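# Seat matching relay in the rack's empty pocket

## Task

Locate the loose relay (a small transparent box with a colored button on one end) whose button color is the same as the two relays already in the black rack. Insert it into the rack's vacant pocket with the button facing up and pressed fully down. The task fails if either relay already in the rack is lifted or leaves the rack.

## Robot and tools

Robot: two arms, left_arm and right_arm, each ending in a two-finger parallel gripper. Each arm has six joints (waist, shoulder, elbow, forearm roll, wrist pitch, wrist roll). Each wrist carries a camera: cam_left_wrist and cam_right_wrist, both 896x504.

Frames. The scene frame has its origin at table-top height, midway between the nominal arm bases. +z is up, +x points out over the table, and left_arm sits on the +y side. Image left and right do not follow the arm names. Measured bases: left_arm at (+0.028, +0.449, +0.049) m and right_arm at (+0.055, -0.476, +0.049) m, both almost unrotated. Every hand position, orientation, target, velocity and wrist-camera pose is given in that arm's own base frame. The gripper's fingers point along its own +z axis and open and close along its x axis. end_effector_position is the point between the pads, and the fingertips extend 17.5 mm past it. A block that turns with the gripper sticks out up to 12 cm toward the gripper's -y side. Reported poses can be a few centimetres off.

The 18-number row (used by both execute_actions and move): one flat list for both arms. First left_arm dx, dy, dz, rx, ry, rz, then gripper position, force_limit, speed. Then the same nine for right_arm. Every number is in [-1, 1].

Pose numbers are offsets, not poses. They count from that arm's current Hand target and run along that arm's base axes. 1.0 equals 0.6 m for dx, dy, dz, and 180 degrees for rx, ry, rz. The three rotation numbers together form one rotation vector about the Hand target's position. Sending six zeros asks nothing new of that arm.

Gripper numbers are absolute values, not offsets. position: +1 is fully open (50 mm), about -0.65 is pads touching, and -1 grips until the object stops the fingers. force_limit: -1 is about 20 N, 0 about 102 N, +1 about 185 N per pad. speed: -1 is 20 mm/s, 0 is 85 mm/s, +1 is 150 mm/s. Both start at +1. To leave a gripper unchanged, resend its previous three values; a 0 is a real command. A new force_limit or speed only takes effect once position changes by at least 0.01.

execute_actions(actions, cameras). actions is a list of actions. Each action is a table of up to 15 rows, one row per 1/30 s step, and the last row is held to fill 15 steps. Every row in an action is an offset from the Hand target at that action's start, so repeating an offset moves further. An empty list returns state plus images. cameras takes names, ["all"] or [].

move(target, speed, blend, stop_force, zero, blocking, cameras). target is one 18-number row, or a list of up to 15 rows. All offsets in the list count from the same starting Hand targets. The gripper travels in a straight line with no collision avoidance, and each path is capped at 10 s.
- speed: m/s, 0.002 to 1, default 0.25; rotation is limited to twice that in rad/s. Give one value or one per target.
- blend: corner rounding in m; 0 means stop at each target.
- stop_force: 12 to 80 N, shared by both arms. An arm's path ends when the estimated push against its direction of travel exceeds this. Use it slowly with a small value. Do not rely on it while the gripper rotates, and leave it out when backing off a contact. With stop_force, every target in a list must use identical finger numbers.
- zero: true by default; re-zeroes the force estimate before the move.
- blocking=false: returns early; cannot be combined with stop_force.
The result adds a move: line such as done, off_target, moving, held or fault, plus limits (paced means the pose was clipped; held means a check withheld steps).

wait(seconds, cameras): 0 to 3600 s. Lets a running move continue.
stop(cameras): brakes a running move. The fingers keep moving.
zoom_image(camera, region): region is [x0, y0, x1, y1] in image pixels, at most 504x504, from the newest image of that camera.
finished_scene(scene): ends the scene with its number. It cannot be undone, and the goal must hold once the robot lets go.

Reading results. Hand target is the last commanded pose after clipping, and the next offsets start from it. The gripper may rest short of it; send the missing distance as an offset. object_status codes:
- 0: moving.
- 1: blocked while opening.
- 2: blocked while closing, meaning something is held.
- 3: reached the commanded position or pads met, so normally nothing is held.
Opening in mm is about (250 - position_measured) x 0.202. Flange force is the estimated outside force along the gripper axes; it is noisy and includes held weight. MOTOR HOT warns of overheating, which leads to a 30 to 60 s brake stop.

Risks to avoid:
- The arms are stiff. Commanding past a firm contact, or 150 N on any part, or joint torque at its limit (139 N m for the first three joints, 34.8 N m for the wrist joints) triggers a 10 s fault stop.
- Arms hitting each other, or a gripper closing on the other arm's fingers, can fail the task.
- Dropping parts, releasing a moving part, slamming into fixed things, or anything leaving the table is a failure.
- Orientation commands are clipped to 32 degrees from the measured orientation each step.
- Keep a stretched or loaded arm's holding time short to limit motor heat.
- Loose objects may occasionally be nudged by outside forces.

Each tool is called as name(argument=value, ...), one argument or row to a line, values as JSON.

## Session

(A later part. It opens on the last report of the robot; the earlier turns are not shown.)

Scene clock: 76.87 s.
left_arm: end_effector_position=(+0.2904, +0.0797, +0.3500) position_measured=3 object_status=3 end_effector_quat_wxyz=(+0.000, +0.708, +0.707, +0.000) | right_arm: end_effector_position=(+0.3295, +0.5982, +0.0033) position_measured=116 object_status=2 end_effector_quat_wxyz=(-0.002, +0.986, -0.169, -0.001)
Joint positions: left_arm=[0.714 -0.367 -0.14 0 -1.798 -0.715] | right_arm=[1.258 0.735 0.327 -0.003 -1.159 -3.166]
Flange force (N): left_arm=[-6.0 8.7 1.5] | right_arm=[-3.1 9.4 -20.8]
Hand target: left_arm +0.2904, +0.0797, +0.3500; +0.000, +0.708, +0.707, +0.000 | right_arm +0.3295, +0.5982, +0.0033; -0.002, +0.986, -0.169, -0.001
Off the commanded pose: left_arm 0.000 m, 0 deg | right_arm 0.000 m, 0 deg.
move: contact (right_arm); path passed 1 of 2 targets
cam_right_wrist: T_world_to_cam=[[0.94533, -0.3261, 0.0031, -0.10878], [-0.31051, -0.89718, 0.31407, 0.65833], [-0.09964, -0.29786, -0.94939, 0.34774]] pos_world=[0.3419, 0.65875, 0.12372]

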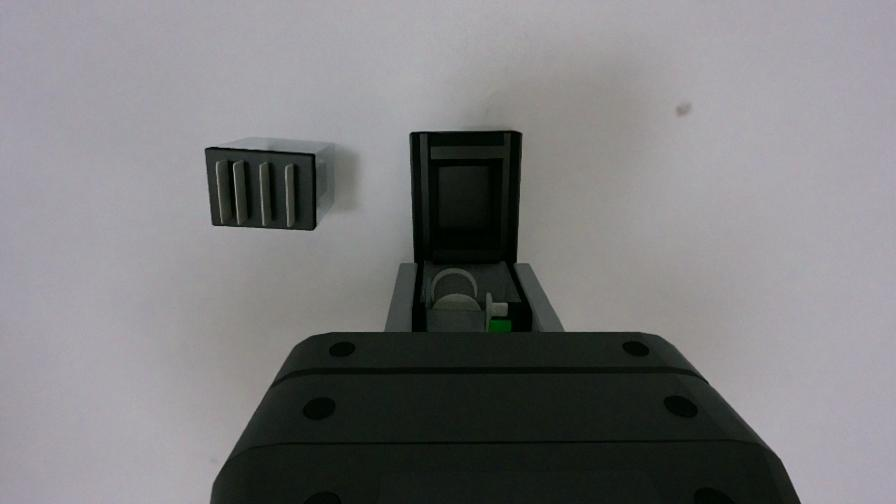

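move(
  target=[0,0,0,0,0,0,1,1,1,0,0,-0.01,0,0,0,-1,-0.5,-0.8],
  speed=0.008,
  stop_force=20,
)

move(
  target=[
    [0,0,0,0,0,0,1,1,1,0,0,0.0014,0,0,0,-1,-0.5,-0.8],
    [0,0,0,0,0,0,1,1,1,0,0,0.0014,0,0,0,0.5,-0.5,-1],
    [0,0,0,0,0,0,1,1,1,0,0,0.13,0,0,0,0.5,-0.5,-1],
    [0,0,0,0,0,0,1,1,1,0.03,0.09,0.17,0,0,0,0.5,-0.5,-1],
  ],
  speed=[0.02,0.02,0.08,0.2],
  blend=[0,0,0.01,0],
  cameras=["cam_right_wrist"],
)

zoom_image(
  camera="cam_right_wrist",
  region=[280, 60, 560, 330],
)

Scene clock: 79.73 s.
left_arm: end_effector_position=(+0.2904, +0.0797, +0.3500) position_measured=3 object_status=3 end_effector_quat_wxyz=(+0.000, +0.708, +0.707, +0.000) | right_arm: end_effector_position=(+0.3295, +0.5983, +0.0028) position_measured=116 object_status=2 end_effector_quat_wxyz=(-0.002, +0.986, -0.169, -0.001)
Joint positions: left_arm=[0.714 -0.367 -0.14 0 -1.798 -0.715] | right_arm=[1.258 0.736 0.326 -0.003 -1.157 -3.166]
Flange force (N): left_arm=[-6.1 9.0 1.3] | right_arm=[-5.9 19.2 -55.1]
Hand target: left_arm +0.2904, +0.0797, +0.3500; +0.000, +0.708, +0.707, +0.000 | right_arm +0.3295, +0.5983, +0.0028; -0.002, +0.986, -0.169, -0.001 (not the last commanded pose)
Off the commanded pose: left_arm 0.000 m, 0 deg | right_arm 0.005 m, 0 deg.
move: contact (right_arm)

Scene clock: 82.73 s.
left_arm: end_effector_position=(+0.2904, +0.0797, +0.3500) position_measured=3 object_status=3 end_effector_quat_wxyz=(+0.000, +0.708, +0.707, +0.000) | right_arm: end_effector_position=(+0.3475, +0.6523, +0.1048) position_measured=78 object_status=3 end_effector_quat_wxyz=(-0.002, +0.986, -0.169, -0.001)
Joint positions: left_arm=[0.714 -0.367 -0.14 0 -1.798 -0.715] | right_arm=[1.257 0.817 0.71 -0.003 -1.46 -3.166]
Flange force (N): left_arm=[-6.2 8.5 1.1] | right_arm=[-2.2 8.8 -1.1]
Hand target: left_arm +0.2904, +0.0797, +0.3500; +0.000, +0.708, +0.707, +0.000 | right_arm +0.3475, +0.6523, +0.1048; -0.002, +0.986, -0.169, -0.001
Off the commanded pose: left_arm 0.000 m, 0 deg | right_arm 0.000 m, 0 deg.
move: done
cam_right_wrist: T_world_to_cam=[[0.94534, -0.32606, 0.00311, -0.1085], [-0.31051, -0.89727, 0.31384, 0.68068], [-0.09954, -0.29766, -0.94947, 0.46184]] pos_world=[0.3599, 0.71285, 0.22522]

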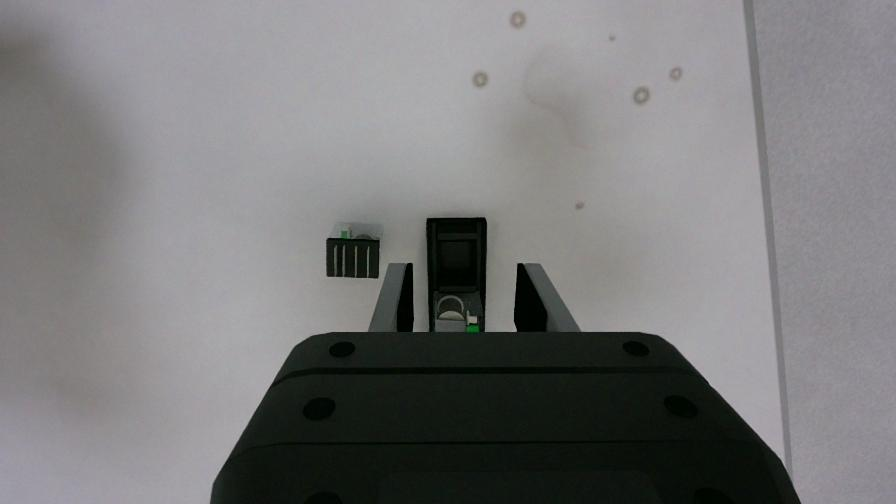

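Scaled by 1.800 from the camera's image (finer frame: 1280x720).

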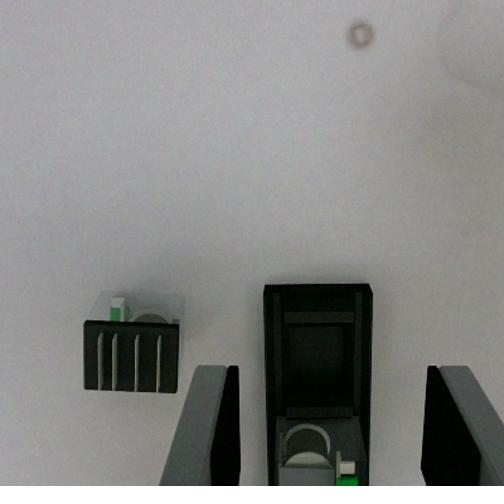

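move(
  target=[0,0,0,0,0,0,1,1,1,-0.103,0.003,-0.04,0,0,0,0.5,-0.5,-1],
  speed=0.2,
  cameras=["cam_right_wrist"],
)

zoom_image(
  camera="cam_right_wrist",
  region=[380, 150, 620, 340],
)

Scene clock: 89.80 s.
left_arm: end_effector_position=(+0.2904, +0.0797, +0.3500) position_measured=3 object_status=3 end_effector_quat_wxyz=(+0.000, +0.708, +0.707, +0.000) | right_arm: end_effector_position=(+0.2857, +0.6541, +0.0808) position_measured=78 object_status=3 end_effector_quat_wxyz=(-0.002, +0.986, -0.169, -0.001)
Joint positions: left_arm=[0.714 -0.367 -0.14 0 -1.798 -0.715] | right_arm=[1.341 0.752 0.544 -0.003 -1.359 -3.25]
Flange force (N): left_arm=[-6.3 8.6 1.3] | right_arm=[-1.2 8.4 -0.6]
Hand target: left_arm +0.2904, +0.0797, +0.3500; +0.000, +0.708, +0.707, +0.000 | right_arm +0.2857, +0.6541, +0.0808; -0.002, +0.986, -0.169, -0.001
Off the commanded pose: left_arm 0.000 m, 0 deg | right_arm 0.000 m, 0 deg.
move: done
cam_right_wrist: T_world_to_cam=[[0.9453, -0.32617, 0.00305, -0.04941], [-0.3106, -0.89723, 0.31387, 0.67066], [-0.09964, -0.29765, -0.94946, 0.43347]] pos_world=[0.2982, 0.71465, 0.20122]

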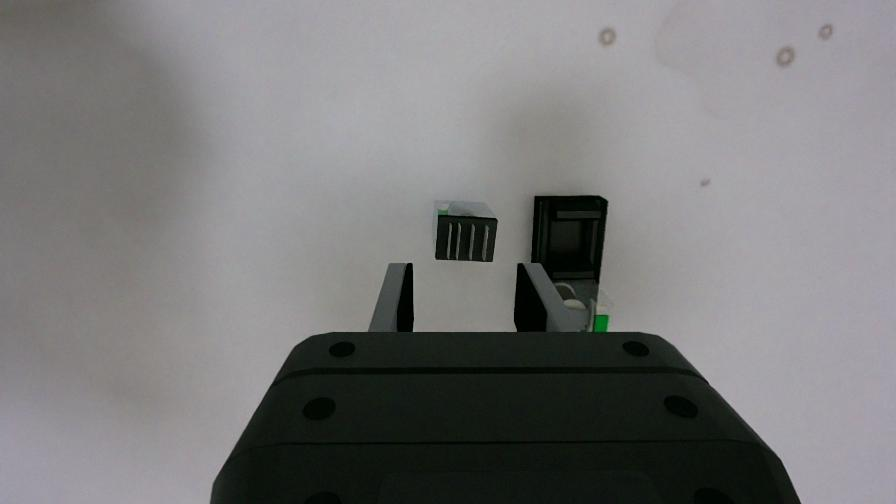

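Scaled by 2.100 from the camera's image (finer frame: 1280x720).

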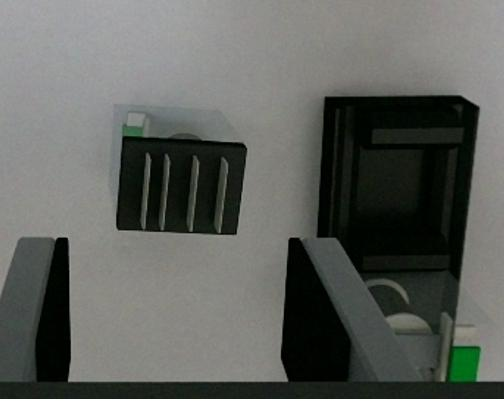

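move(
  target=[
    [0,0,0,0,0,0,1,1,1,0.0032,-0.0011,0,0,0,0,0.4,-0.5,-1],
    [0,0,0,0,0,0,1,1,1,0.0032,-0.0011,-0.148,0,0,0,0.4,-0.5,-1],
    [0,0,0,0,0,0,1,1,1,0.0032,-0.0011,-0.148,0,0,0,-1,-0.6,-0.8],
    [0,0,0,0,0,0,1,1,1,0.0032,-0.0011,0.05,0,0,0,-1,-0.6,-0.8],
    [0,0,0,0,0,0,1,1,1,-0.076,-0.357,0.05,0,0,0.48,-1,-0.6,-0.8],
  ],
  speed=[0.2,0.15,0.2,0.2,0.4],
  blend=[0,0,0,0.01,0],
)

move(
  target=[
    [0,0,0,0,0,0,1,1,1,0,0,-0.17,0,0,0,-1,-0.6,-0.8],
    [0,0,0,0,0,0,1,1,1,0,0,-0.23,0,0,0,-1,-0.6,-0.8],
  ],
  speed=[0.15,0.015],
  stop_force=12,
  cameras=["cam_right_wrist"],
)

Scene clock: 97.70 s.
left_arm: end_effector_position=(+0.2904, +0.0797, +0.3500) position_measured=3 object_status=3 end_effector_quat_wxyz=(+0.000, +0.708, +0.707, +0.000) | right_arm: end_effector_position=(+0.2401, +0.4399, +0.1108) position_measured=116 object_status=2 end_effector_quat_wxyz=(-0.001, +0.834, +0.552, -0.002)
Joint positions: left_arm=[0.714 -0.367 -0.14 0 -1.798 -0.715] | right_arm=[1.331 0.212 -0.17 -0.004 -1.192 -1.731]
Flange force (N): left_arm=[-6.4 8.2 1.1] | right_arm=[-4.9 -1.3 -1.9]
Hand target: left_arm +0.2904, +0.0797, +0.3500; +0.000, +0.708, +0.707, +0.000 | right_arm +0.2401, +0.4399, +0.1108; -0.001, +0.834, +0.552, -0.002
Off the commanded pose: left_arm 0.000 m, 0 deg | right_arm 0.000 m, 0 deg.
move: done

Scene clock: 100.27 s.
left_arm: end_effector_position=(+0.2904, +0.0797, +0.3500) position_measured=3 object_status=3 end_effector_quat_wxyz=(+0.000, +0.708, +0.707, +0.000) | right_arm: end_effector_position=(+0.2401, +0.4399, -0.0087) position_measured=116 object_status=2 end_effector_quat_wxyz=(-0.001, +0.834, +0.552, -0.002)
Joint positions: left_arm=[0.714 -0.367 -0.14 0 -1.798 -0.715] | right_arm=[1.331 0.361 -0.295 -0.005 -0.917 -1.73]
Flange force (N): left_arm=[-5.8 8.0 1.1] | right_arm=[-10.5 -4.1 -35.4]
Hand target: left_arm +0.2904, +0.0797, +0.3500; +0.000, +0.708, +0.707, +0.000 | right_arm +0.2401, +0.4399, -0.0087; -0.001, +0.834, +0.552, -0.002 (not the last commanded pose)
Off the commanded pose: left_arm 0.000 m, 0 deg | right_arm 0.019 m, 0 deg.
move: contact (right_arm); path passed 1 of 2 targets
cam_right_wrist: T_world_to_cam=[[0.38476, 0.92301, 0.00325, -0.49084], [0.87599, -0.36626, 0.31384, -0.02603], [0.29086, -0.11791, -0.94947, 0.10738]] pos_world=[0.18043, 0.45618, 0.11172]

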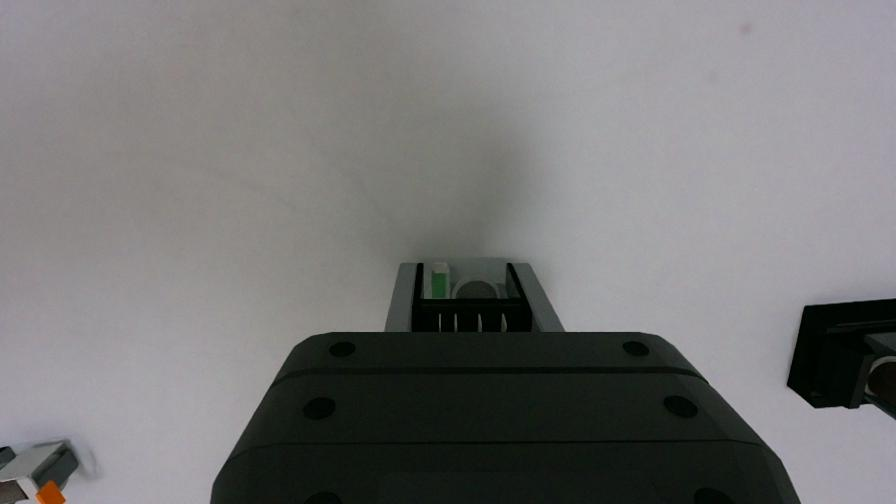

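move(
  target=[
    [0,0,0,0,0,0,1,1,1,0,0,0.0013,0,0,0,-1,-0.6,-0.8],
    [0,0,0,0,0,0,1,1,1,0,0,0.0013,0,0,0,0.6,-0.5,-1],
    [0,0,0,0,0,0,1,1,1,0,0,0.167,0,0,0,0.6,-0.5,-1],
    [0,0,0,0,0,0,1,1,1,0.1007,-0.0422,0.058,0.107,0.256,0,0.6,-0.5,-1],
  ],
  speed=[0.05,0.05,0.15,0.3],
  blend=[0,0,0.01,0],
  cameras=["cam_right_wrist"],
)

Scene clock: 107.03 s.
left_arm: end_effector_position=(+0.2904, +0.0797, +0.3500) position_measured=3 object_status=3 end_effector_quat_wxyz=(+0.000, +0.708, +0.707, +0.000) | right_arm: end_effector_position=(+0.3005, +0.4146, +0.0261) position_measured=63 object_status=3 end_effector_quat_wxyz=(-0.351, +0.755, +0.500, -0.237)
Joint positions: left_arm=[0.714 -0.367 -0.14 0 -1.798 -0.715] | right_arm=[0.707 0.696 0.232 -0.753 -1.596 -0.93]
Flange force (N): left_arm=[-6.1 8.5 1.1] | right_arm=[-3.9 -5.6 -0.4]
Hand target: left_arm +0.2904, +0.0797, +0.3500; +0.000, +0.708, +0.707, +0.000 | right_arm +0.3005, +0.4146, +0.0261; -0.351, +0.755, +0.500, -0.237
Off the commanded pose: left_arm 0.000 m, 0 deg | right_arm 0.000 m, 0 deg.
move: done
cam_right_wrist: T_world_to_cam=[[0.38729, 0.92195, 0.00279, -0.49106], [0.78541, -0.32834, -0.52471, -0.06582], [-0.48284, 0.20541, -0.85128, 0.21576]] pos_world=[0.34606, 0.38681, 0.15051]

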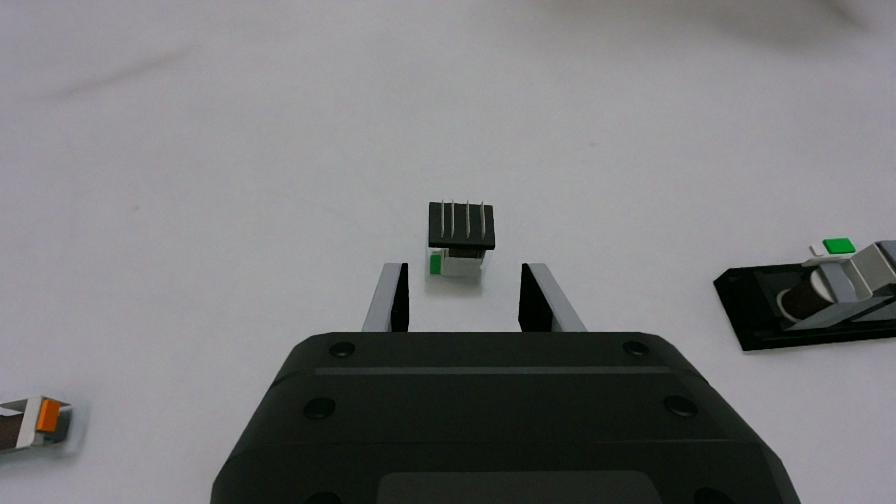

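move(
  target=[
    [0,0,0,0,0,0,1,1,1,-0.0823,0.0345,-0.0752,0,0,0,0.6,-0.5,-1],
    [0,0,0,0,0,0,1,1,1,-0.0823,0.0345,-0.0752,0,0,0,-1,-0.5,-0.8],
    [0,0,0,0,0,0,1,1,1,-0.0823,0.0345,0.08,0,0,0,-1,-0.5,-0.8],
    [0,0,0,0,0,0,1,1,1,-0.13,0.055,0.08,-0.193,-0.461,0,-1,-0.5,-0.8],
  ],
  speed=[0.15,0.1,0.2,0.4],
  blend=[0,0,0.01,0],
  cameras=["cam_right_wrist"],
)

zoom_image(
  camera="cam_right_wrist",
  region=[360, 200, 570, 340],
)

Scene clock: 112.50 s.
left_arm: end_effector_position=(+0.2904, +0.0797, +0.3500) position_measured=3 object_status=3 end_effector_quat_wxyz=(+0.000, +0.708, +0.707, +0.000) | right_arm: end_effector_position=(+0.2225, +0.4475, +0.0741) position_measured=116 object_status=2 end_effector_quat_wxyz=(+0.284, +0.784, +0.518, +0.188)
Joint positions: left_arm=[0.714 -0.367 -0.14 0 -1.798 -0.715] | right_arm=[1.702 0.394 -0.383 0.618 -1.259 -2.442]
Flange force (N): left_arm=[-5.8 9.0 1.0] | right_arm=[-2.4 1.7 -2.3]
Hand target: left_arm +0.2904, +0.0797, +0.3500; +0.000, +0.708, +0.707, +0.000 | right_arm +0.2225, +0.4476, +0.0741; +0.284, +0.784, +0.518, +0.188
Off the commanded pose: left_arm 0.000 m, 0 deg | right_arm 0.000 m, 0 deg.
move: done
cam_right_wrist: T_world_to_cam=[[0.38365, 0.92348, 0.00121, -0.49118], [0.48476, -0.2025, 0.85089, -0.05988], [0.78602, -0.32586, -0.52535, 0.14342]] pos_world=[0.10474, 0.4882, 0.12689]

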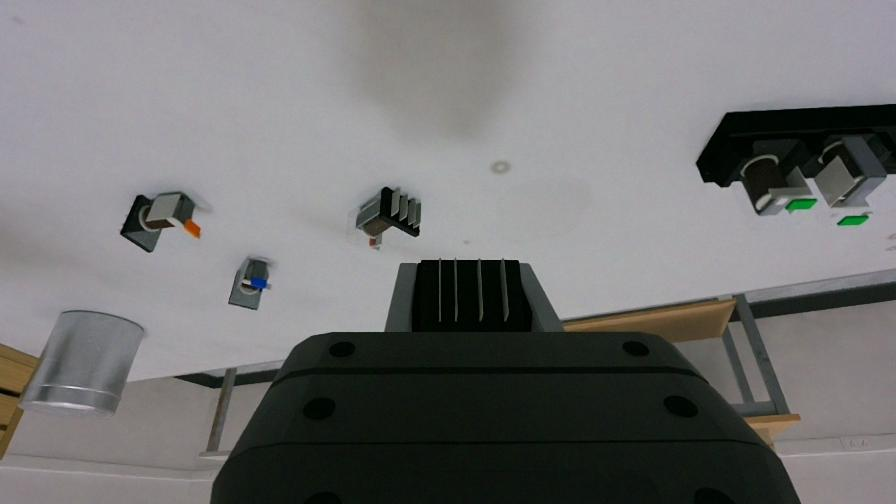

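Scaled by 2.400 from the camera's image (finer frame: 1280x720).

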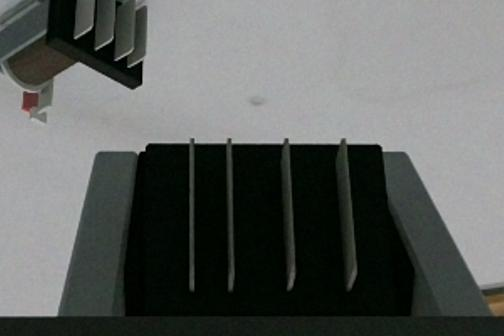

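move(
  target=[
    [0,0,0,0,0,0,1,1,1,0,0,-0.142,0,0,0,-1,-0.5,-0.8],
    [0,0,0,0,0,0,1,1,1,0,0,-0.175,0,0,0,-1,-0.5,-0.8],
  ],
  speed=[0.15,0.012],
  stop_force=12,
  cameras=["cam_right_wrist"],
)

Scene clock: 115.10 s.
left_arm: end_effector_position=(+0.2904, +0.0797, +0.3500) position_measured=3 object_status=3 end_effector_quat_wxyz=(+0.000, +0.708, +0.707, +0.000) | right_arm: end_effector_position=(+0.2226, +0.4476, -0.0152) position_measured=116 object_status=2 end_effector_quat_wxyz=(+0.284, +0.784, +0.518, +0.188)
Joint positions: left_arm=[0.714 -0.367 -0.14 0 -1.798 -0.715] | right_arm=[1.694 0.537 -0.439 0.673 -1.097 -2.567]
Flange force (N): left_arm=[-5.7 8.5 1.4] | right_arm=[-11.8 14.9 -30.2]
Hand target: left_arm +0.2904, +0.0797, +0.3500; +0.000, +0.708, +0.707, +0.000 | right_arm +0.2226, +0.4476, -0.0152; +0.284, +0.784, +0.518, +0.188 (not the last commanded pose)
Off the commanded pose: left_arm 0.000 m, 0 deg | right_arm 0.016 m, 0 deg.
move: contact (right_arm); path passed 1 of 2 targets
cam_right_wrist: T_world_to_cam=[[0.38351, 0.92353, 0.00136, -0.49118], [0.48444, -0.20243, 0.85108, 0.01611], [0.78628, -0.32574, -0.52503, 0.09644]] pos_world=[0.10474, 0.4883, 0.03759]

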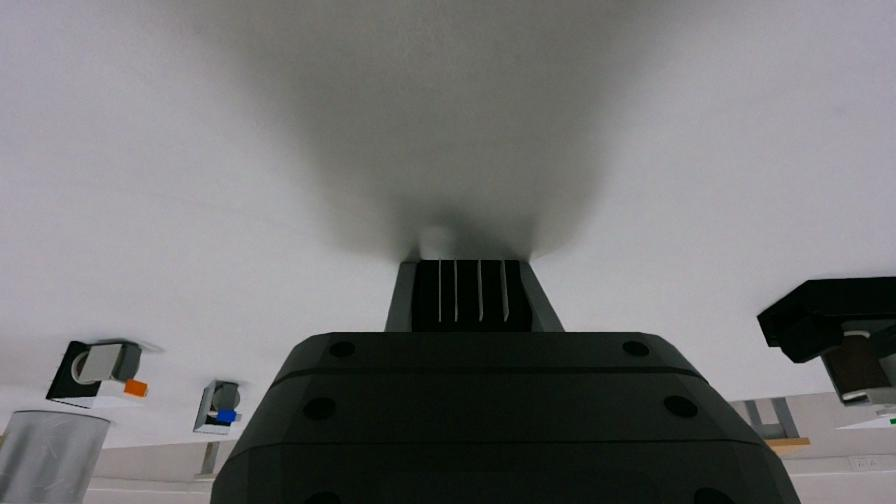

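move(
  target=[
    [0,0,0,0,0,0,1,1,1,0,0,0.0013,0,0,0,-1,-0.5,-0.8],
    [0,0,0,0,0,0,1,1,1,0,0,0.0013,0,0,0,0.6,-0.5,-1],
    [0,0,0,0,0,0,1,1,1,-0.0593,0.0248,0.0767,0,0,0,0.6,-0.5,-1],
    [0,0,0,0,0,0,1,1,1,-0.0593,0.0248,0.192,0,0,0,0.6,-0.5,-1],
    [0,0,0,0,0,0,1,1,1,0.109,-0.0457,0.0562,0.193,0.461,0,0.6,-0.5,-1],
  ],
  speed=[0.05,0.05,0.1,0.2,0.4],
  blend=[0,0,0.01,0.02,0],
  cameras=["cam_right_wrist"],
)

Scene clock: 122.80 s.
left_arm: end_effector_position=(+0.2904, +0.0797, +0.3500) position_measured=3 object_status=3 end_effector_quat_wxyz=(+0.000, +0.708, +0.707, +0.000) | right_arm: end_effector_position=(+0.2880, +0.4202, +0.0186) position_measured=63 object_status=3 end_effector_quat_wxyz=(-0.351, +0.755, +0.500, -0.237)
Joint positions: left_arm=[0.714 -0.367 -0.14 0 -1.798 -0.715] | right_arm=[0.726 0.692 0.206 -0.762 -1.567 -0.927]
Flange force (N): left_arm=[-5.9 9.0 1.1] | right_arm=[-3.8 -5.3 0.0]
Hand target: left_arm +0.2904, +0.0797, +0.3500; +0.000, +0.708, +0.707, +0.000 | right_arm +0.2880, +0.4202, +0.0185; -0.351, +0.755, +0.500, -0.237
Off the commanded pose: left_arm 0.000 m, 0 deg | right_arm 0.000 m, 0 deg.
move: done
cam_right_wrist: T_world_to_cam=[[0.38739, 0.92191, 0.00287, -0.49144], [0.78556, -0.32846, -0.52442, -0.05803], [-0.48253, 0.20541, -0.85145, 0.20205]] pos_world=[0.33346, 0.39251, 0.14301]

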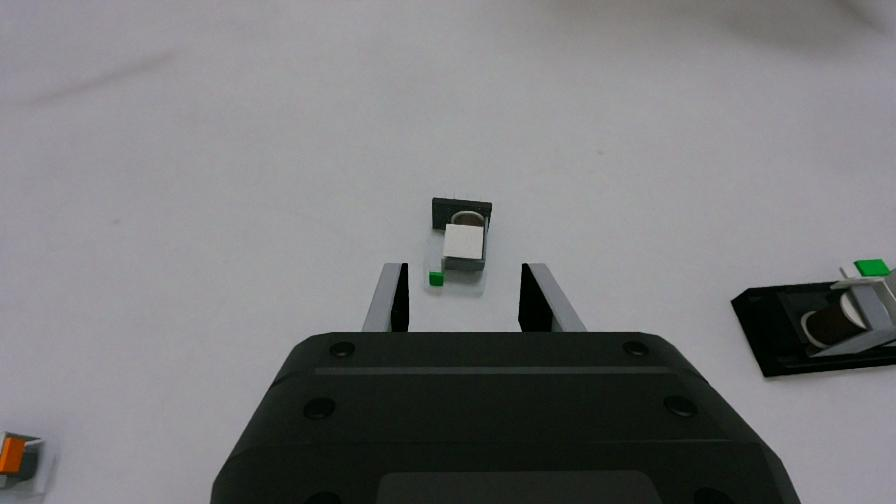

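move(
  target=[
    [0,0,0,0,0,0,1,1,1,-0.0825,0.0345,-0.0752,0,0,0,0.6,-0.5,-1],
    [0,0,0,0,0,0,1,1,1,-0.0825,0.0345,-0.0752,0,0,0,-1,-0.5,-0.8],
    [0,0,0,0,0,0,1,1,1,-0.0825,0.0345,0.08,0,0,0,-1,-0.5,-0.8],
    [0,0,0,0,0,0,1,1,1,-0.11,0.0457,0.08,-0.193,-0.461,0,-1,-0.5,-0.8],
  ],
  speed=[0.12,0.1,0.2,0.4],
  blend=[0,0,0.01,0],
)

move(
  target=[
    [0,0,0,0,0,0,1,1,1,0,0,-0.1,0,0,0,-1,-0.5,-0.8],
    [0,0,0,0,0,0,1,1,1,0,0,-0.172,0,0,0,-1,-0.5,-0.8],
  ],
  speed=[0.15,0.014],
  stop_force=12,
  cameras=["cam_right_wrist"],
)

Scene clock: 125.10 s.
left_arm: end_effector_position=(+0.2904, +0.0797, +0.3500) position_measured=3 object_status=3 end_effector_quat_wxyz=(+0.000, +0.708, +0.707, +0.000) | right_arm: end_effector_position=(+0.2449, +0.4377, -0.0174) position_measured=63 object_status=3 end_effector_quat_wxyz=(-0.352, +0.754, +0.501, -0.239)
Joint positions: left_arm=[0.714 -0.367 -0.14 0 -1.798 -0.715] | right_arm=[0.792 0.708 0.129 -0.798 -1.467 -0.9]
Flange force (N): left_arm=[-5.7 8.9 1.1] | right_arm=[-4.1 -3.5 -2.8]
Flange force when the fault began (N): right_arm=[-17.0 -78.2 -137.7]
Hand target: left_arm +0.2904, +0.0797, +0.3500; +0.000, +0.708, +0.707, +0.000 | right_arm +0.2449, +0.4377, -0.0174; -0.352, +0.754, +0.501, -0.239 (not the last commanded pose)
Tool commands: left_gripper/position=+1.0 left_gripper/force_limit=+1.0 left_gripper/speed=+1.0 right_gripper/position=+0.6 right_gripper/force_limit=-0.498039 right_gripper/speed=-1.0
Off the commanded pose: left_arm 0.000 m, 0 deg | right_arm 0.088 m, 90 deg.
FORCE FAULT: contact force on the right arm reached its limit, and that arm stopped. The contact can be on any part of that arm, not only on its tool. That arm's remaining commands of this call were not run. That arm is still stopped at the end of this call. That arm stays stopped for about 10 more seconds. Until then a move that you send moves the other arm only, and its call returns only when the move has ended. Once the stop has ended, the next robot result says so. If the stop ends while you think or write, that arm runs what you send next, counted from a new Hand target: where the arm stands when the stop ends. While its stop runs, that arm takes no new command, but its gripper still runs the gripper command that each later call begins with. Until it ends, the stop uses up actions while you think or wait. An arm that is not stopped still takes commands.
move: fault (right_arm); path passed 1 of 4 targets; target 2's new numbers were not sent

not run: an earlier result of this reply reported a fault or no control. Calls in your next reply go to the robot.

wait(
  seconds=10,
)

move(
  target=[
    [0,0,0,0,0,0,1,1,1,0,0,0.001,0,0,0,-1,-0.4,-0.7],
    [0,0,0,0,0,0,1,1,1,0,0,0.15,0,0,0,-1,-0.4,-0.7],
    [0,0,0,0,0,0,1,1,1,-0.04,0.017,0.17,-0.193,-0.461,0,-1,-0.4,-0.7],
  ],
  speed=[0.02,0.15,0.4],
  blend=[0,0.01,0],
  cameras=["cam_right_wrist"],
)

Scene clock: 136.47 s.
left_arm: end_effector_position=(+0.2904, +0.0797, +0.3500) position_measured=3 object_status=3 end_effector_quat_wxyz=(+0.000, +0.708, +0.707, +0.000) | right_arm: end_effector_position=(+0.2449, +0.4377, -0.0174) position_measured=63 object_status=3 end_effector_quat_wxyz=(-0.352, +0.754, +0.501, -0.239)
Joint positions: left_arm=[0.714 -0.367 -0.14 0 -1.798 -0.715] | right_arm=[0.792 0.708 0.129 -0.798 -1.467 -0.9]
Flange force (N): left_arm=[-6.3 8.5 1.1] | right_arm=[-2.6 -4.1 -0.9]
Hand target: left_arm +0.2904, +0.0797, +0.3500; +0.000, +0.708, +0.707, +0.000 | right_arm +0.2449, +0.4377, -0.0174; -0.352, +0.754, +0.501, -0.239 (not the last commanded pose)
Tool commands: left_gripper/position=+1.0 left_gripper/force_limit=+1.0 left_gripper/speed=+1.0 right_gripper/position=+0.6 right_gripper/force_limit=-0.498039 right_gripper/speed=-1.0
Off the commanded pose: left_arm 0.000 m, 0 deg | right_arm 0.088 m, 90 deg.
FORCE FAULT, CONTINUED: the right arm's stop, for the force fault that an earlier result reported, is over. The rest of the stop counts as 19 of the actions that you can send in this scene. During its stop the right arm's controller moved it back a little. That arm's target is now where it stood when the stop ended, not its last command. That arm accepts commands again.
wait: 10.00 s; at rest from the start

Scene clock: 140.07 s.
left_arm: end_effector_position=(+0.2904, +0.0797, +0.3500) position_measured=3 object_status=3 end_effector_quat_wxyz=(+0.000, +0.708, +0.707, +0.000) | right_arm: end_effector_position=(+0.2209, +0.4479, +0.0846) position_measured=118 object_status=2 end_effector_quat_wxyz=(+0.284, +0.785, +0.519, +0.186)
Joint positions: left_arm=[0.714 -0.367 -0.14 0 -1.798 -0.715] | right_arm=[1.705 0.381 -0.369 0.607 -1.282 -2.423]
Flange force (N): left_arm=[-6.1 8.3 1.0] | right_arm=[-6.6 2.9 -2.0]
Hand target: left_arm +0.2904, +0.0797, +0.3500; +0.000, +0.708, +0.707, +0.000 | right_arm +0.2209, +0.4479, +0.0846; +0.284, +0.785, +0.519, +0.186
Off the commanded pose: left_arm 0.000 m, 0 deg | right_arm 0.000 m, 0 deg.
move: done
cam_right_wrist: T_world_to_cam=[[0.38386, 0.92339, -0.00267, -0.49057], [0.48847, -0.20061, 0.84921, -0.06947], [0.78361, -0.32728, -0.52806, 0.15172]] pos_world=[0.10336, 0.48871, 0.1378]

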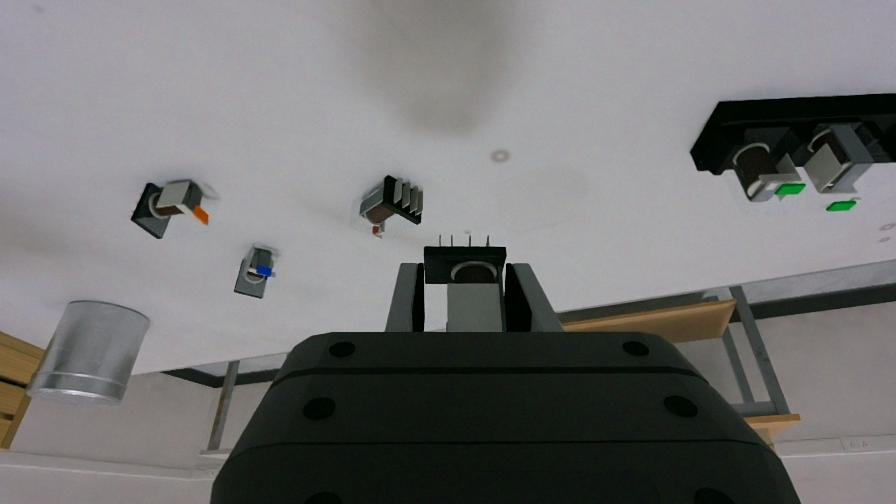

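move(
  target=[
    [0,0,0,0,0,0,1,1,1,0,0,-0.13,0,0,0,-1,-0.4,-0.7],
    [0,0,0,0,0,0,1,1,1,0,0,-0.18,0,0,0,-1,-0.4,-0.7],
  ],
  speed=[0.15,0.012],
  stop_force=12,
)

move(
  target=[
    [0,0,0,0,0,0,1,1,1,0,0,0.0006,0,0,0,-1,-0.4,-0.7],
    [0,0,0,0,0,0,1,1,1,0,0,0.0006,0,0,0,0.6,-0.4,-1],
    [0,0,0,0,0,0,1,1,1,-0.06,0.025,0.077,0,0,0,0.6,-0.4,-1],
    [0,0,0,0,0,0,1,1,1,0.041,-0.0168,0.17,0.0858,0.2049,0,0.6,-0.4,-1],
  ],
  speed=[0.02,0.02,0.08,0.3],
  blend=[0,0,0.01,0],
  cameras=["cam_right_wrist"],
)

zoom_image(
  camera="cam_right_wrist",
  region=[370, 140, 550, 340],
)

Scene clock: 144.27 s.
left_arm: end_effector_position=(+0.2904, +0.0797, +0.3500) position_measured=3 object_status=3 end_effector_quat_wxyz=(+0.000, +0.708, +0.707, +0.000) | right_arm: end_effector_position=(+0.2210, +0.4480, -0.0034) position_measured=118 object_status=2 end_effector_quat_wxyz=(+0.284, +0.785, +0.519, +0.186)
Joint positions: left_arm=[0.714 -0.367 -0.14 0 -1.798 -0.715] | right_arm=[1.697 0.517 -0.43 0.657 -1.12 -2.544]
Flange force (N): left_arm=[-5.9 8.3 1.4] | right_arm=[-11.7 12.8 -27.6]
Hand target: left_arm +0.2904, +0.0797, +0.3500; +0.000, +0.708, +0.707, +0.000 | right_arm +0.2210, +0.4479, -0.0034; +0.284, +0.785, +0.519, +0.186 (not the last commanded pose)
Off the commanded pose: left_arm 0.000 m, 0 deg | right_arm 0.020 m, 0 deg.
move: contact (right_arm); path passed 1 of 2 targets

Scene clock: 148.00 s.
left_arm: end_effector_position=(+0.2904, +0.0797, +0.3500) position_measured=3 object_status=3 end_effector_quat_wxyz=(+0.000, +0.708, +0.707, +0.000) | right_arm: end_effector_position=(+0.2455, +0.4379, +0.0986) position_measured=63 object_status=3 end_effector_quat_wxyz=(-0.001, +0.833, +0.553, -0.004)
Joint positions: left_arm=[0.714 -0.367 -0.14 0 -1.798 -0.715] | right_arm=[1.317 0.228 -0.179 -0.007 -1.169 -1.714]
Flange force (N): left_arm=[-6.4 7.7 1.1] | right_arm=[-6.0 -1.2 -1.8]
Hand target: left_arm +0.2904, +0.0797, +0.3500; +0.000, +0.708, +0.707, +0.000 | right_arm +0.2456, +0.4379, +0.0986; -0.001, +0.833, +0.553, -0.004
Off the commanded pose: left_arm 0.000 m, 0 deg | right_arm 0.000 m, 0 deg.
move: done
cam_right_wrist: T_world_to_cam=[[0.38281, 0.92383, -0.00018, -0.49094], [0.87784, -0.36369, 0.31166, -0.06659], [0.28785, -0.11946, -0.95019, 0.20896]] pos_world=[0.18624, 0.45429, 0.21922]

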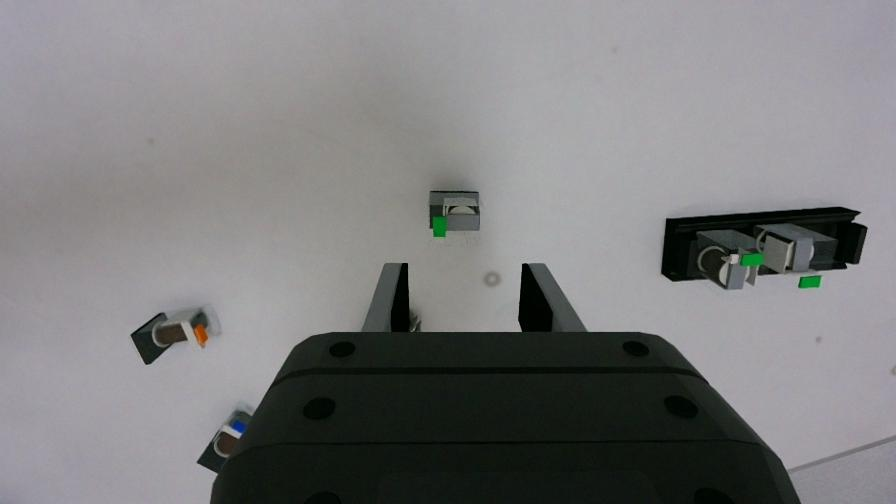

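Scaled by 2.520 from the camera's image (finer frame: 1280x720).

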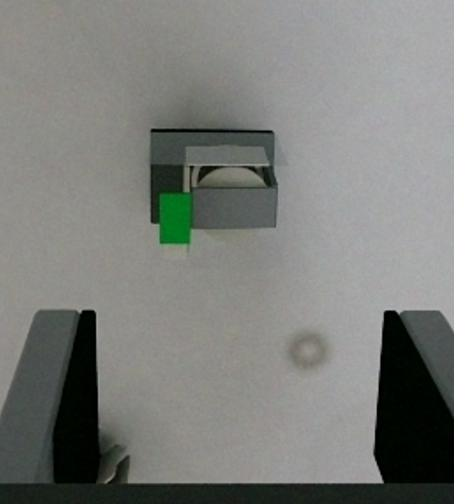

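move(
  target=[
    [0,0,0,0,0,0,1,1,1,0,0,-0.166,0,0,0,0.6,-0.4,-1],
    [0,0,0,0,0,0,1,1,1,0,0,-0.166,0,0,0,-1,-0.5,-0.8],
    [0,0,0,0,0,0,1,1,1,0,0,0.0,0,0,0,-1,-0.5,-0.8],
    [0,0,0,0,0,0,1,1,1,0.1527,0.304,0.003,0,0,0.5196,-1,-0.5,-0.8],
  ],
  speed=[0.2,0.2,0.2,0.4],
  blend=[0,0,0.01,0],
  cameras=["cam_right_wrist"],
)

zoom_image(
  camera="cam_right_wrist",
  region=[390, 30, 540, 340],
)

zoom_image(
  camera="cam_right_wrist",
  region=[410, 180, 530, 330],
)

Scene clock: 154.97 s.
left_arm: end_effector_position=(+0.2904, +0.0797, +0.3500) position_measured=3 object_status=3 end_effector_quat_wxyz=(+0.000, +0.708, +0.707, +0.000) | right_arm: end_effector_position=(+0.3372, +0.6202, +0.1004) position_measured=117 object_status=2 end_effector_quat_wxyz=(+0.003, +0.168, +0.986, -0.003)
Joint positions: left_arm=[0.714 -0.367 -0.14 0 -1.798 -0.715] | right_arm=[1.261 0.726 0.545 0.006 -1.396 -0.029]
Flange force (N): left_arm=[-6.0 8.4 1.3] | right_arm=[1.7 -7.5 -0.4]
Hand target: left_arm +0.2904, +0.0797, +0.3500; +0.000, +0.708, +0.707, +0.000 | right_arm +0.3372, +0.6203, +0.1004; +0.003, +0.168, +0.986, -0.003
Off the commanded pose: left_arm 0.000 m, 0 deg | right_arm 0.000 m, 0 deg.
move: done
cam_right_wrist: T_world_to_cam=[[-0.94562, 0.32528, -0.00021, 0.12471], [0.30902, 0.89854, 0.31166, -0.6724], [0.10157, 0.29464, -0.9502, 0.01203]] pos_world=[0.32449, 0.56007, 0.22102]

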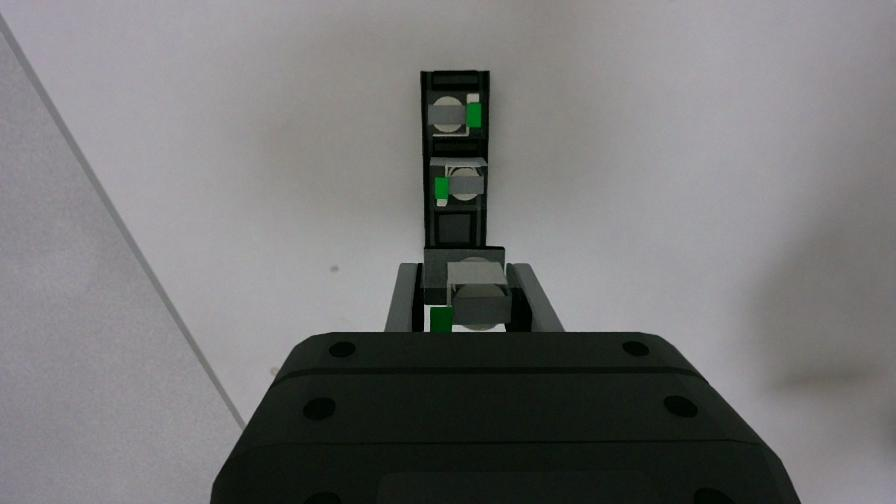

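Scaled by 1.626 from the camera's image (finer frame: 1280x720).

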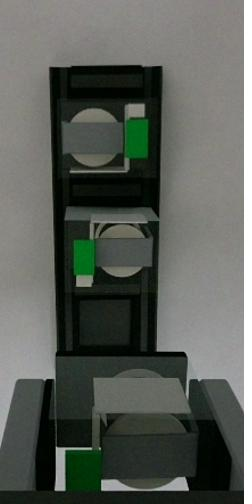

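Scaled by 3.360 from the camera's image (finer frame: 1280x720).

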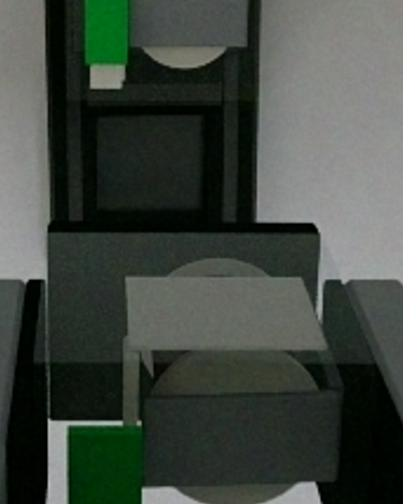

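Shift +8.5 mm hy and descend to z=0.03.

move(
  target=[
    [0,0,0,0,0,0,1,1,1,0.0047,0.0133,0,0,0,0,-1,-0.5,-0.8],
    [0,0,0,0,0,0,1,1,1,0.0047,0.0133,-0.115,0,0,0,-1,-0.5,-0.8],
  ],
  speed=0.08,
  cameras=["cam_right_wrist"],
)

zoom_image(
  camera="cam_right_wrist",
  region=[300, 120, 640, 460],
)

Scene clock: 161.03 s.
left_arm: end_effector_position=(+0.2904, +0.0797, +0.3500) position_measured=3 object_status=3 end_effector_quat_wxyz=(+0.000, +0.708, +0.707, +0.000) | right_arm: end_effector_position=(+0.3400, +0.6282, +0.0314) position_measured=117 object_status=2 end_effector_quat_wxyz=(+0.003, +0.168, +0.986, -0.003)
Joint positions: left_arm=[0.714 -0.367 -0.14 0 -1.798 -0.715] | right_arm=[1.26 0.796 0.496 0.006 -1.277 -0.03]
Flange force (N): left_arm=[-6.0 8.8 1.0] | right_arm=[1.9 -7.1 -0.8]
Hand target: left_arm +0.2904, +0.0797, +0.3500; +0.000, +0.708, +0.707, +0.000 | right_arm +0.3400, +0.6282, +0.0314; +0.003, +0.168, +0.986, -0.003
Off the commanded pose: left_arm 0.000 m, 0 deg | right_arm 0.000 m, 0 deg.
move: done
cam_right_wrist: T_world_to_cam=[[-0.94561, 0.32531, -0.0002, 0.12472], [0.30905, 0.89853, 0.31166, -0.65895], [0.10157, 0.29464, -0.9502, -0.05617]] pos_world=[0.32729, 0.56807, 0.15202]

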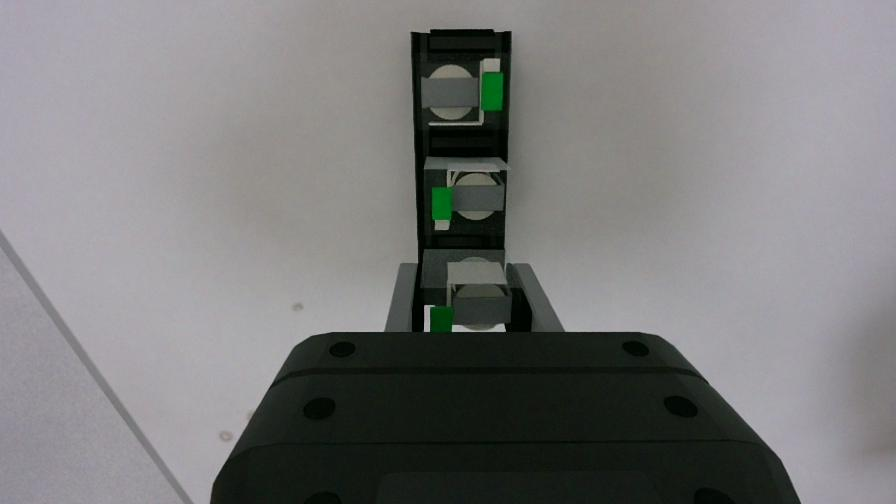

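Scaled by 1.482 from the camera's image (finer frame: 1280x720).

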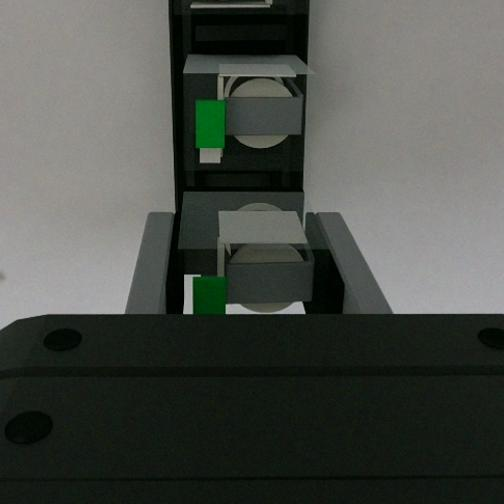

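move(
  target=[0,0,0,0,0,0,1,1,1,0.0008,0.0024,-0.0537,0,0,0,-1,-0.5,-0.8],
  speed=0.015,
  stop_force=12,
  cameras=["cam_right_wrist"],
)

zoom_image(
  camera="cam_right_wrist",
  region=[350, 120, 600, 370],
)

Scene clock: 167.93 s.
left_arm: end_effector_position=(+0.2904, +0.0797, +0.3500) position_measured=3 object_status=3 end_effector_quat_wxyz=(+0.000, +0.708, +0.707, +0.000) | right_arm: end_effector_position=(+0.3405, +0.6296, +0.0033) position_measured=117 object_status=2 end_effector_quat_wxyz=(+0.003, +0.168, +0.986, -0.003)
Joint positions: left_arm=[0.714 -0.367 -0.14 0 -1.798 -0.715] | right_arm=[1.26 0.824 0.476 0.007 -1.229 -0.03]
Flange force (N): left_arm=[-6.1 8.9 0.7] | right_arm=[3.9 -8.4 -23.0]
Hand target: left_arm +0.2904, +0.0797, +0.3500; +0.000, +0.708, +0.707, +0.000 | right_arm +0.3405, +0.6296, +0.0033; +0.003, +0.168, +0.986, -0.003 (not the last commanded pose)
Off the commanded pose: left_arm 0.000 m, 0 deg | right_arm 0.004 m, 0 deg.
move: contact (right_arm)
cam_right_wrist: T_world_to_cam=[[-0.94567, 0.32513, -0.0005, 0.12492], [0.30876, 0.89853, 0.31195, -0.65145], [0.10187, 0.29484, -0.9501, -0.08353]] pos_world=[0.32779, 0.56936, 0.12392]

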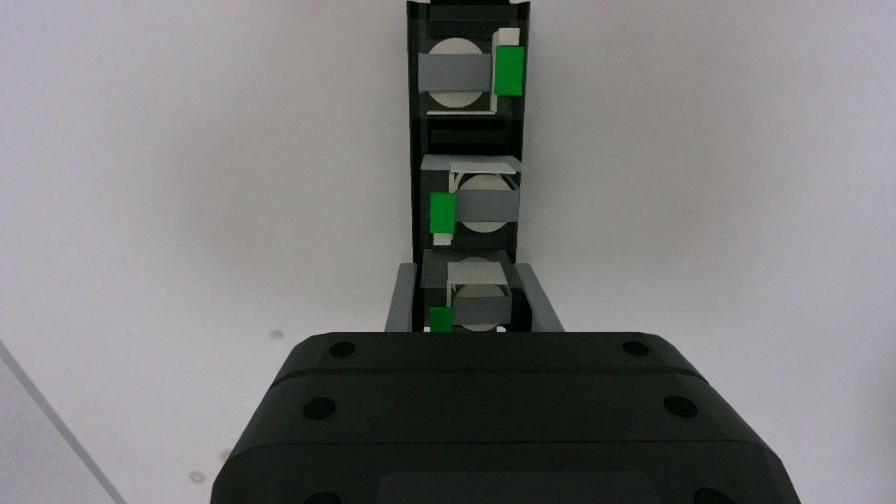

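Scaled by 2.016 from the camera's image (finer frame: 1280x720).

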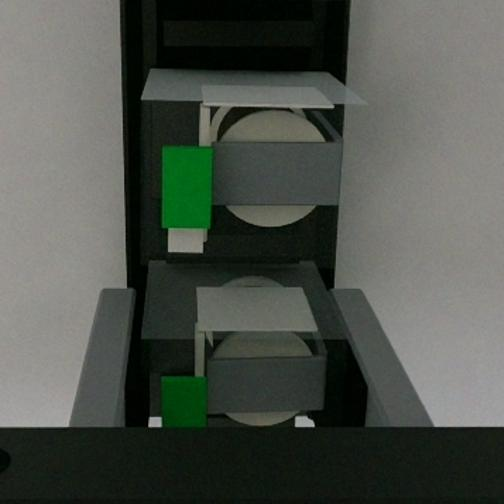

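move(
  target=[0,0,0,0,0,0,1,1,1,0,0,-0.01,0,0,0,-1,-0.5,-0.8],
  speed=0.008,
  stop_force=20,
)

move(
  target=[
    [0,0,0.0013,0,0,0,1,1,1,0,0,0.0013,0,0,0,-1,-0.5,-0.8],
    [0,0,0.0013,0,0,0,1,1,1,0,0,0.0013,0,0,0,0.5,-0.5,-1],
    [0,0,0.0013,0,0,0,1,1,1,0,0,0.05,0,0,0,0.5,-0.5,-1],
    [0,0,0.0013,0,0,0,1,1,1,0,0,0.15,0,0,0,0.5,-0.5,-1],
  ],
  speed=[0.02,0.02,0.03,0.1],
  cameras=["cam_right_wrist"],
)

zoom_image(
  camera="cam_right_wrist",
  region=[350, 100, 600, 350],
)

Scene clock: 170.43 s.
left_arm: end_effector_position=(+0.2904, +0.0797, +0.3500) position_measured=3 object_status=3 end_effector_quat_wxyz=(+0.000, +0.708, +0.707, +0.000) | right_arm: end_effector_position=(+0.3405, +0.6296, +0.0027) position_measured=117 object_status=2 end_effector_quat_wxyz=(+0.003, +0.168, +0.986, -0.003)
Joint positions: left_arm=[0.714 -0.367 -0.14 0 -1.798 -0.715] | right_arm=[1.26 0.824 0.475 0.007 -1.227 -0.03]
Flange force (N): left_arm=[-6.1 8.2 1.0] | right_arm=[5.7 -14.7 -52.2]
Hand target: left_arm +0.2904, +0.0797, +0.3500; +0.000, +0.708, +0.707, +0.000 | right_arm +0.3405, +0.6296, +0.0027; +0.003, +0.168, +0.986, -0.003 (not the last commanded pose)
Off the commanded pose: left_arm 0.000 m, 0 deg | right_arm 0.005 m, 0 deg.
move: contact (right_arm)

Scene clock: 173.67 s.
left_arm: end_effector_position=(+0.2904, +0.0797, +0.3508) position_measured=3 object_status=3 end_effector_quat_wxyz=(+0.000, +0.708, +0.707, +0.000) | right_arm: end_effector_position=(+0.3405, +0.6296, +0.0927) position_measured=78 object_status=3 end_effector_quat_wxyz=(+0.003, +0.168, +0.986, -0.003)
Joint positions: left_arm=[0.714 -0.367 -0.138 0 -1.8 -0.715] | right_arm=[1.26 0.758 0.58 0.006 -1.398 -0.029]
Flange force (N): left_arm=[-5.7 8.7 1.0] | right_arm=[2.2 -10.3 0.3]
Hand target: left_arm +0.2904, +0.0797, +0.3508; +0.000, +0.708, +0.707, +0.000 | right_arm +0.3405, +0.6296, +0.0927; +0.003, +0.168, +0.986, -0.003
Off the commanded pose: left_arm 0.000 m, 0 deg | right_arm 0.000 m, 0 deg.
move: done
cam_right_wrist: T_world_to_cam=[[-0.94565, 0.32519, -0.00041, 0.12491], [0.30882, 0.89844, 0.31215, -0.67935], [0.10187, 0.29506, -0.95003, 0.00127]] pos_world=[0.32779, 0.56936, 0.21332]

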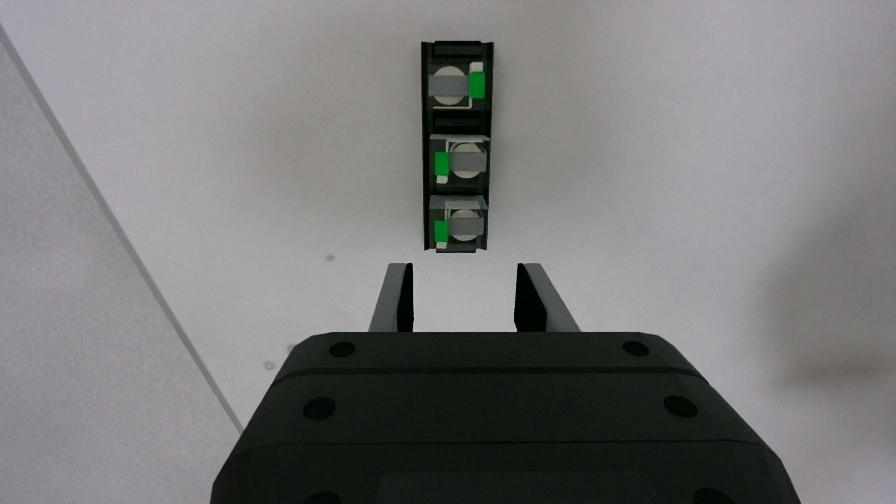

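Scaled by 2.016 from the camera's image (finer frame: 1280x720).

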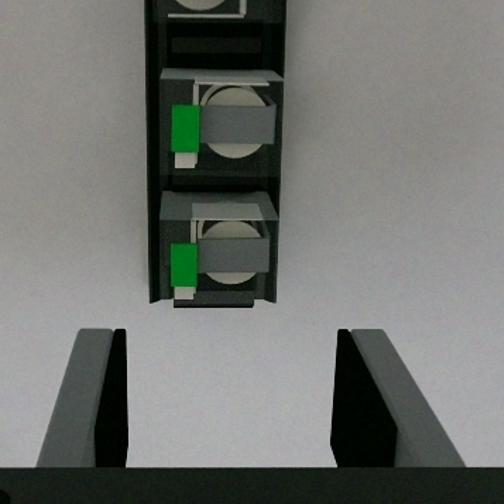

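All seated in place.

finished_scene(
  scene=3,
)

The scene is finished: the task was done.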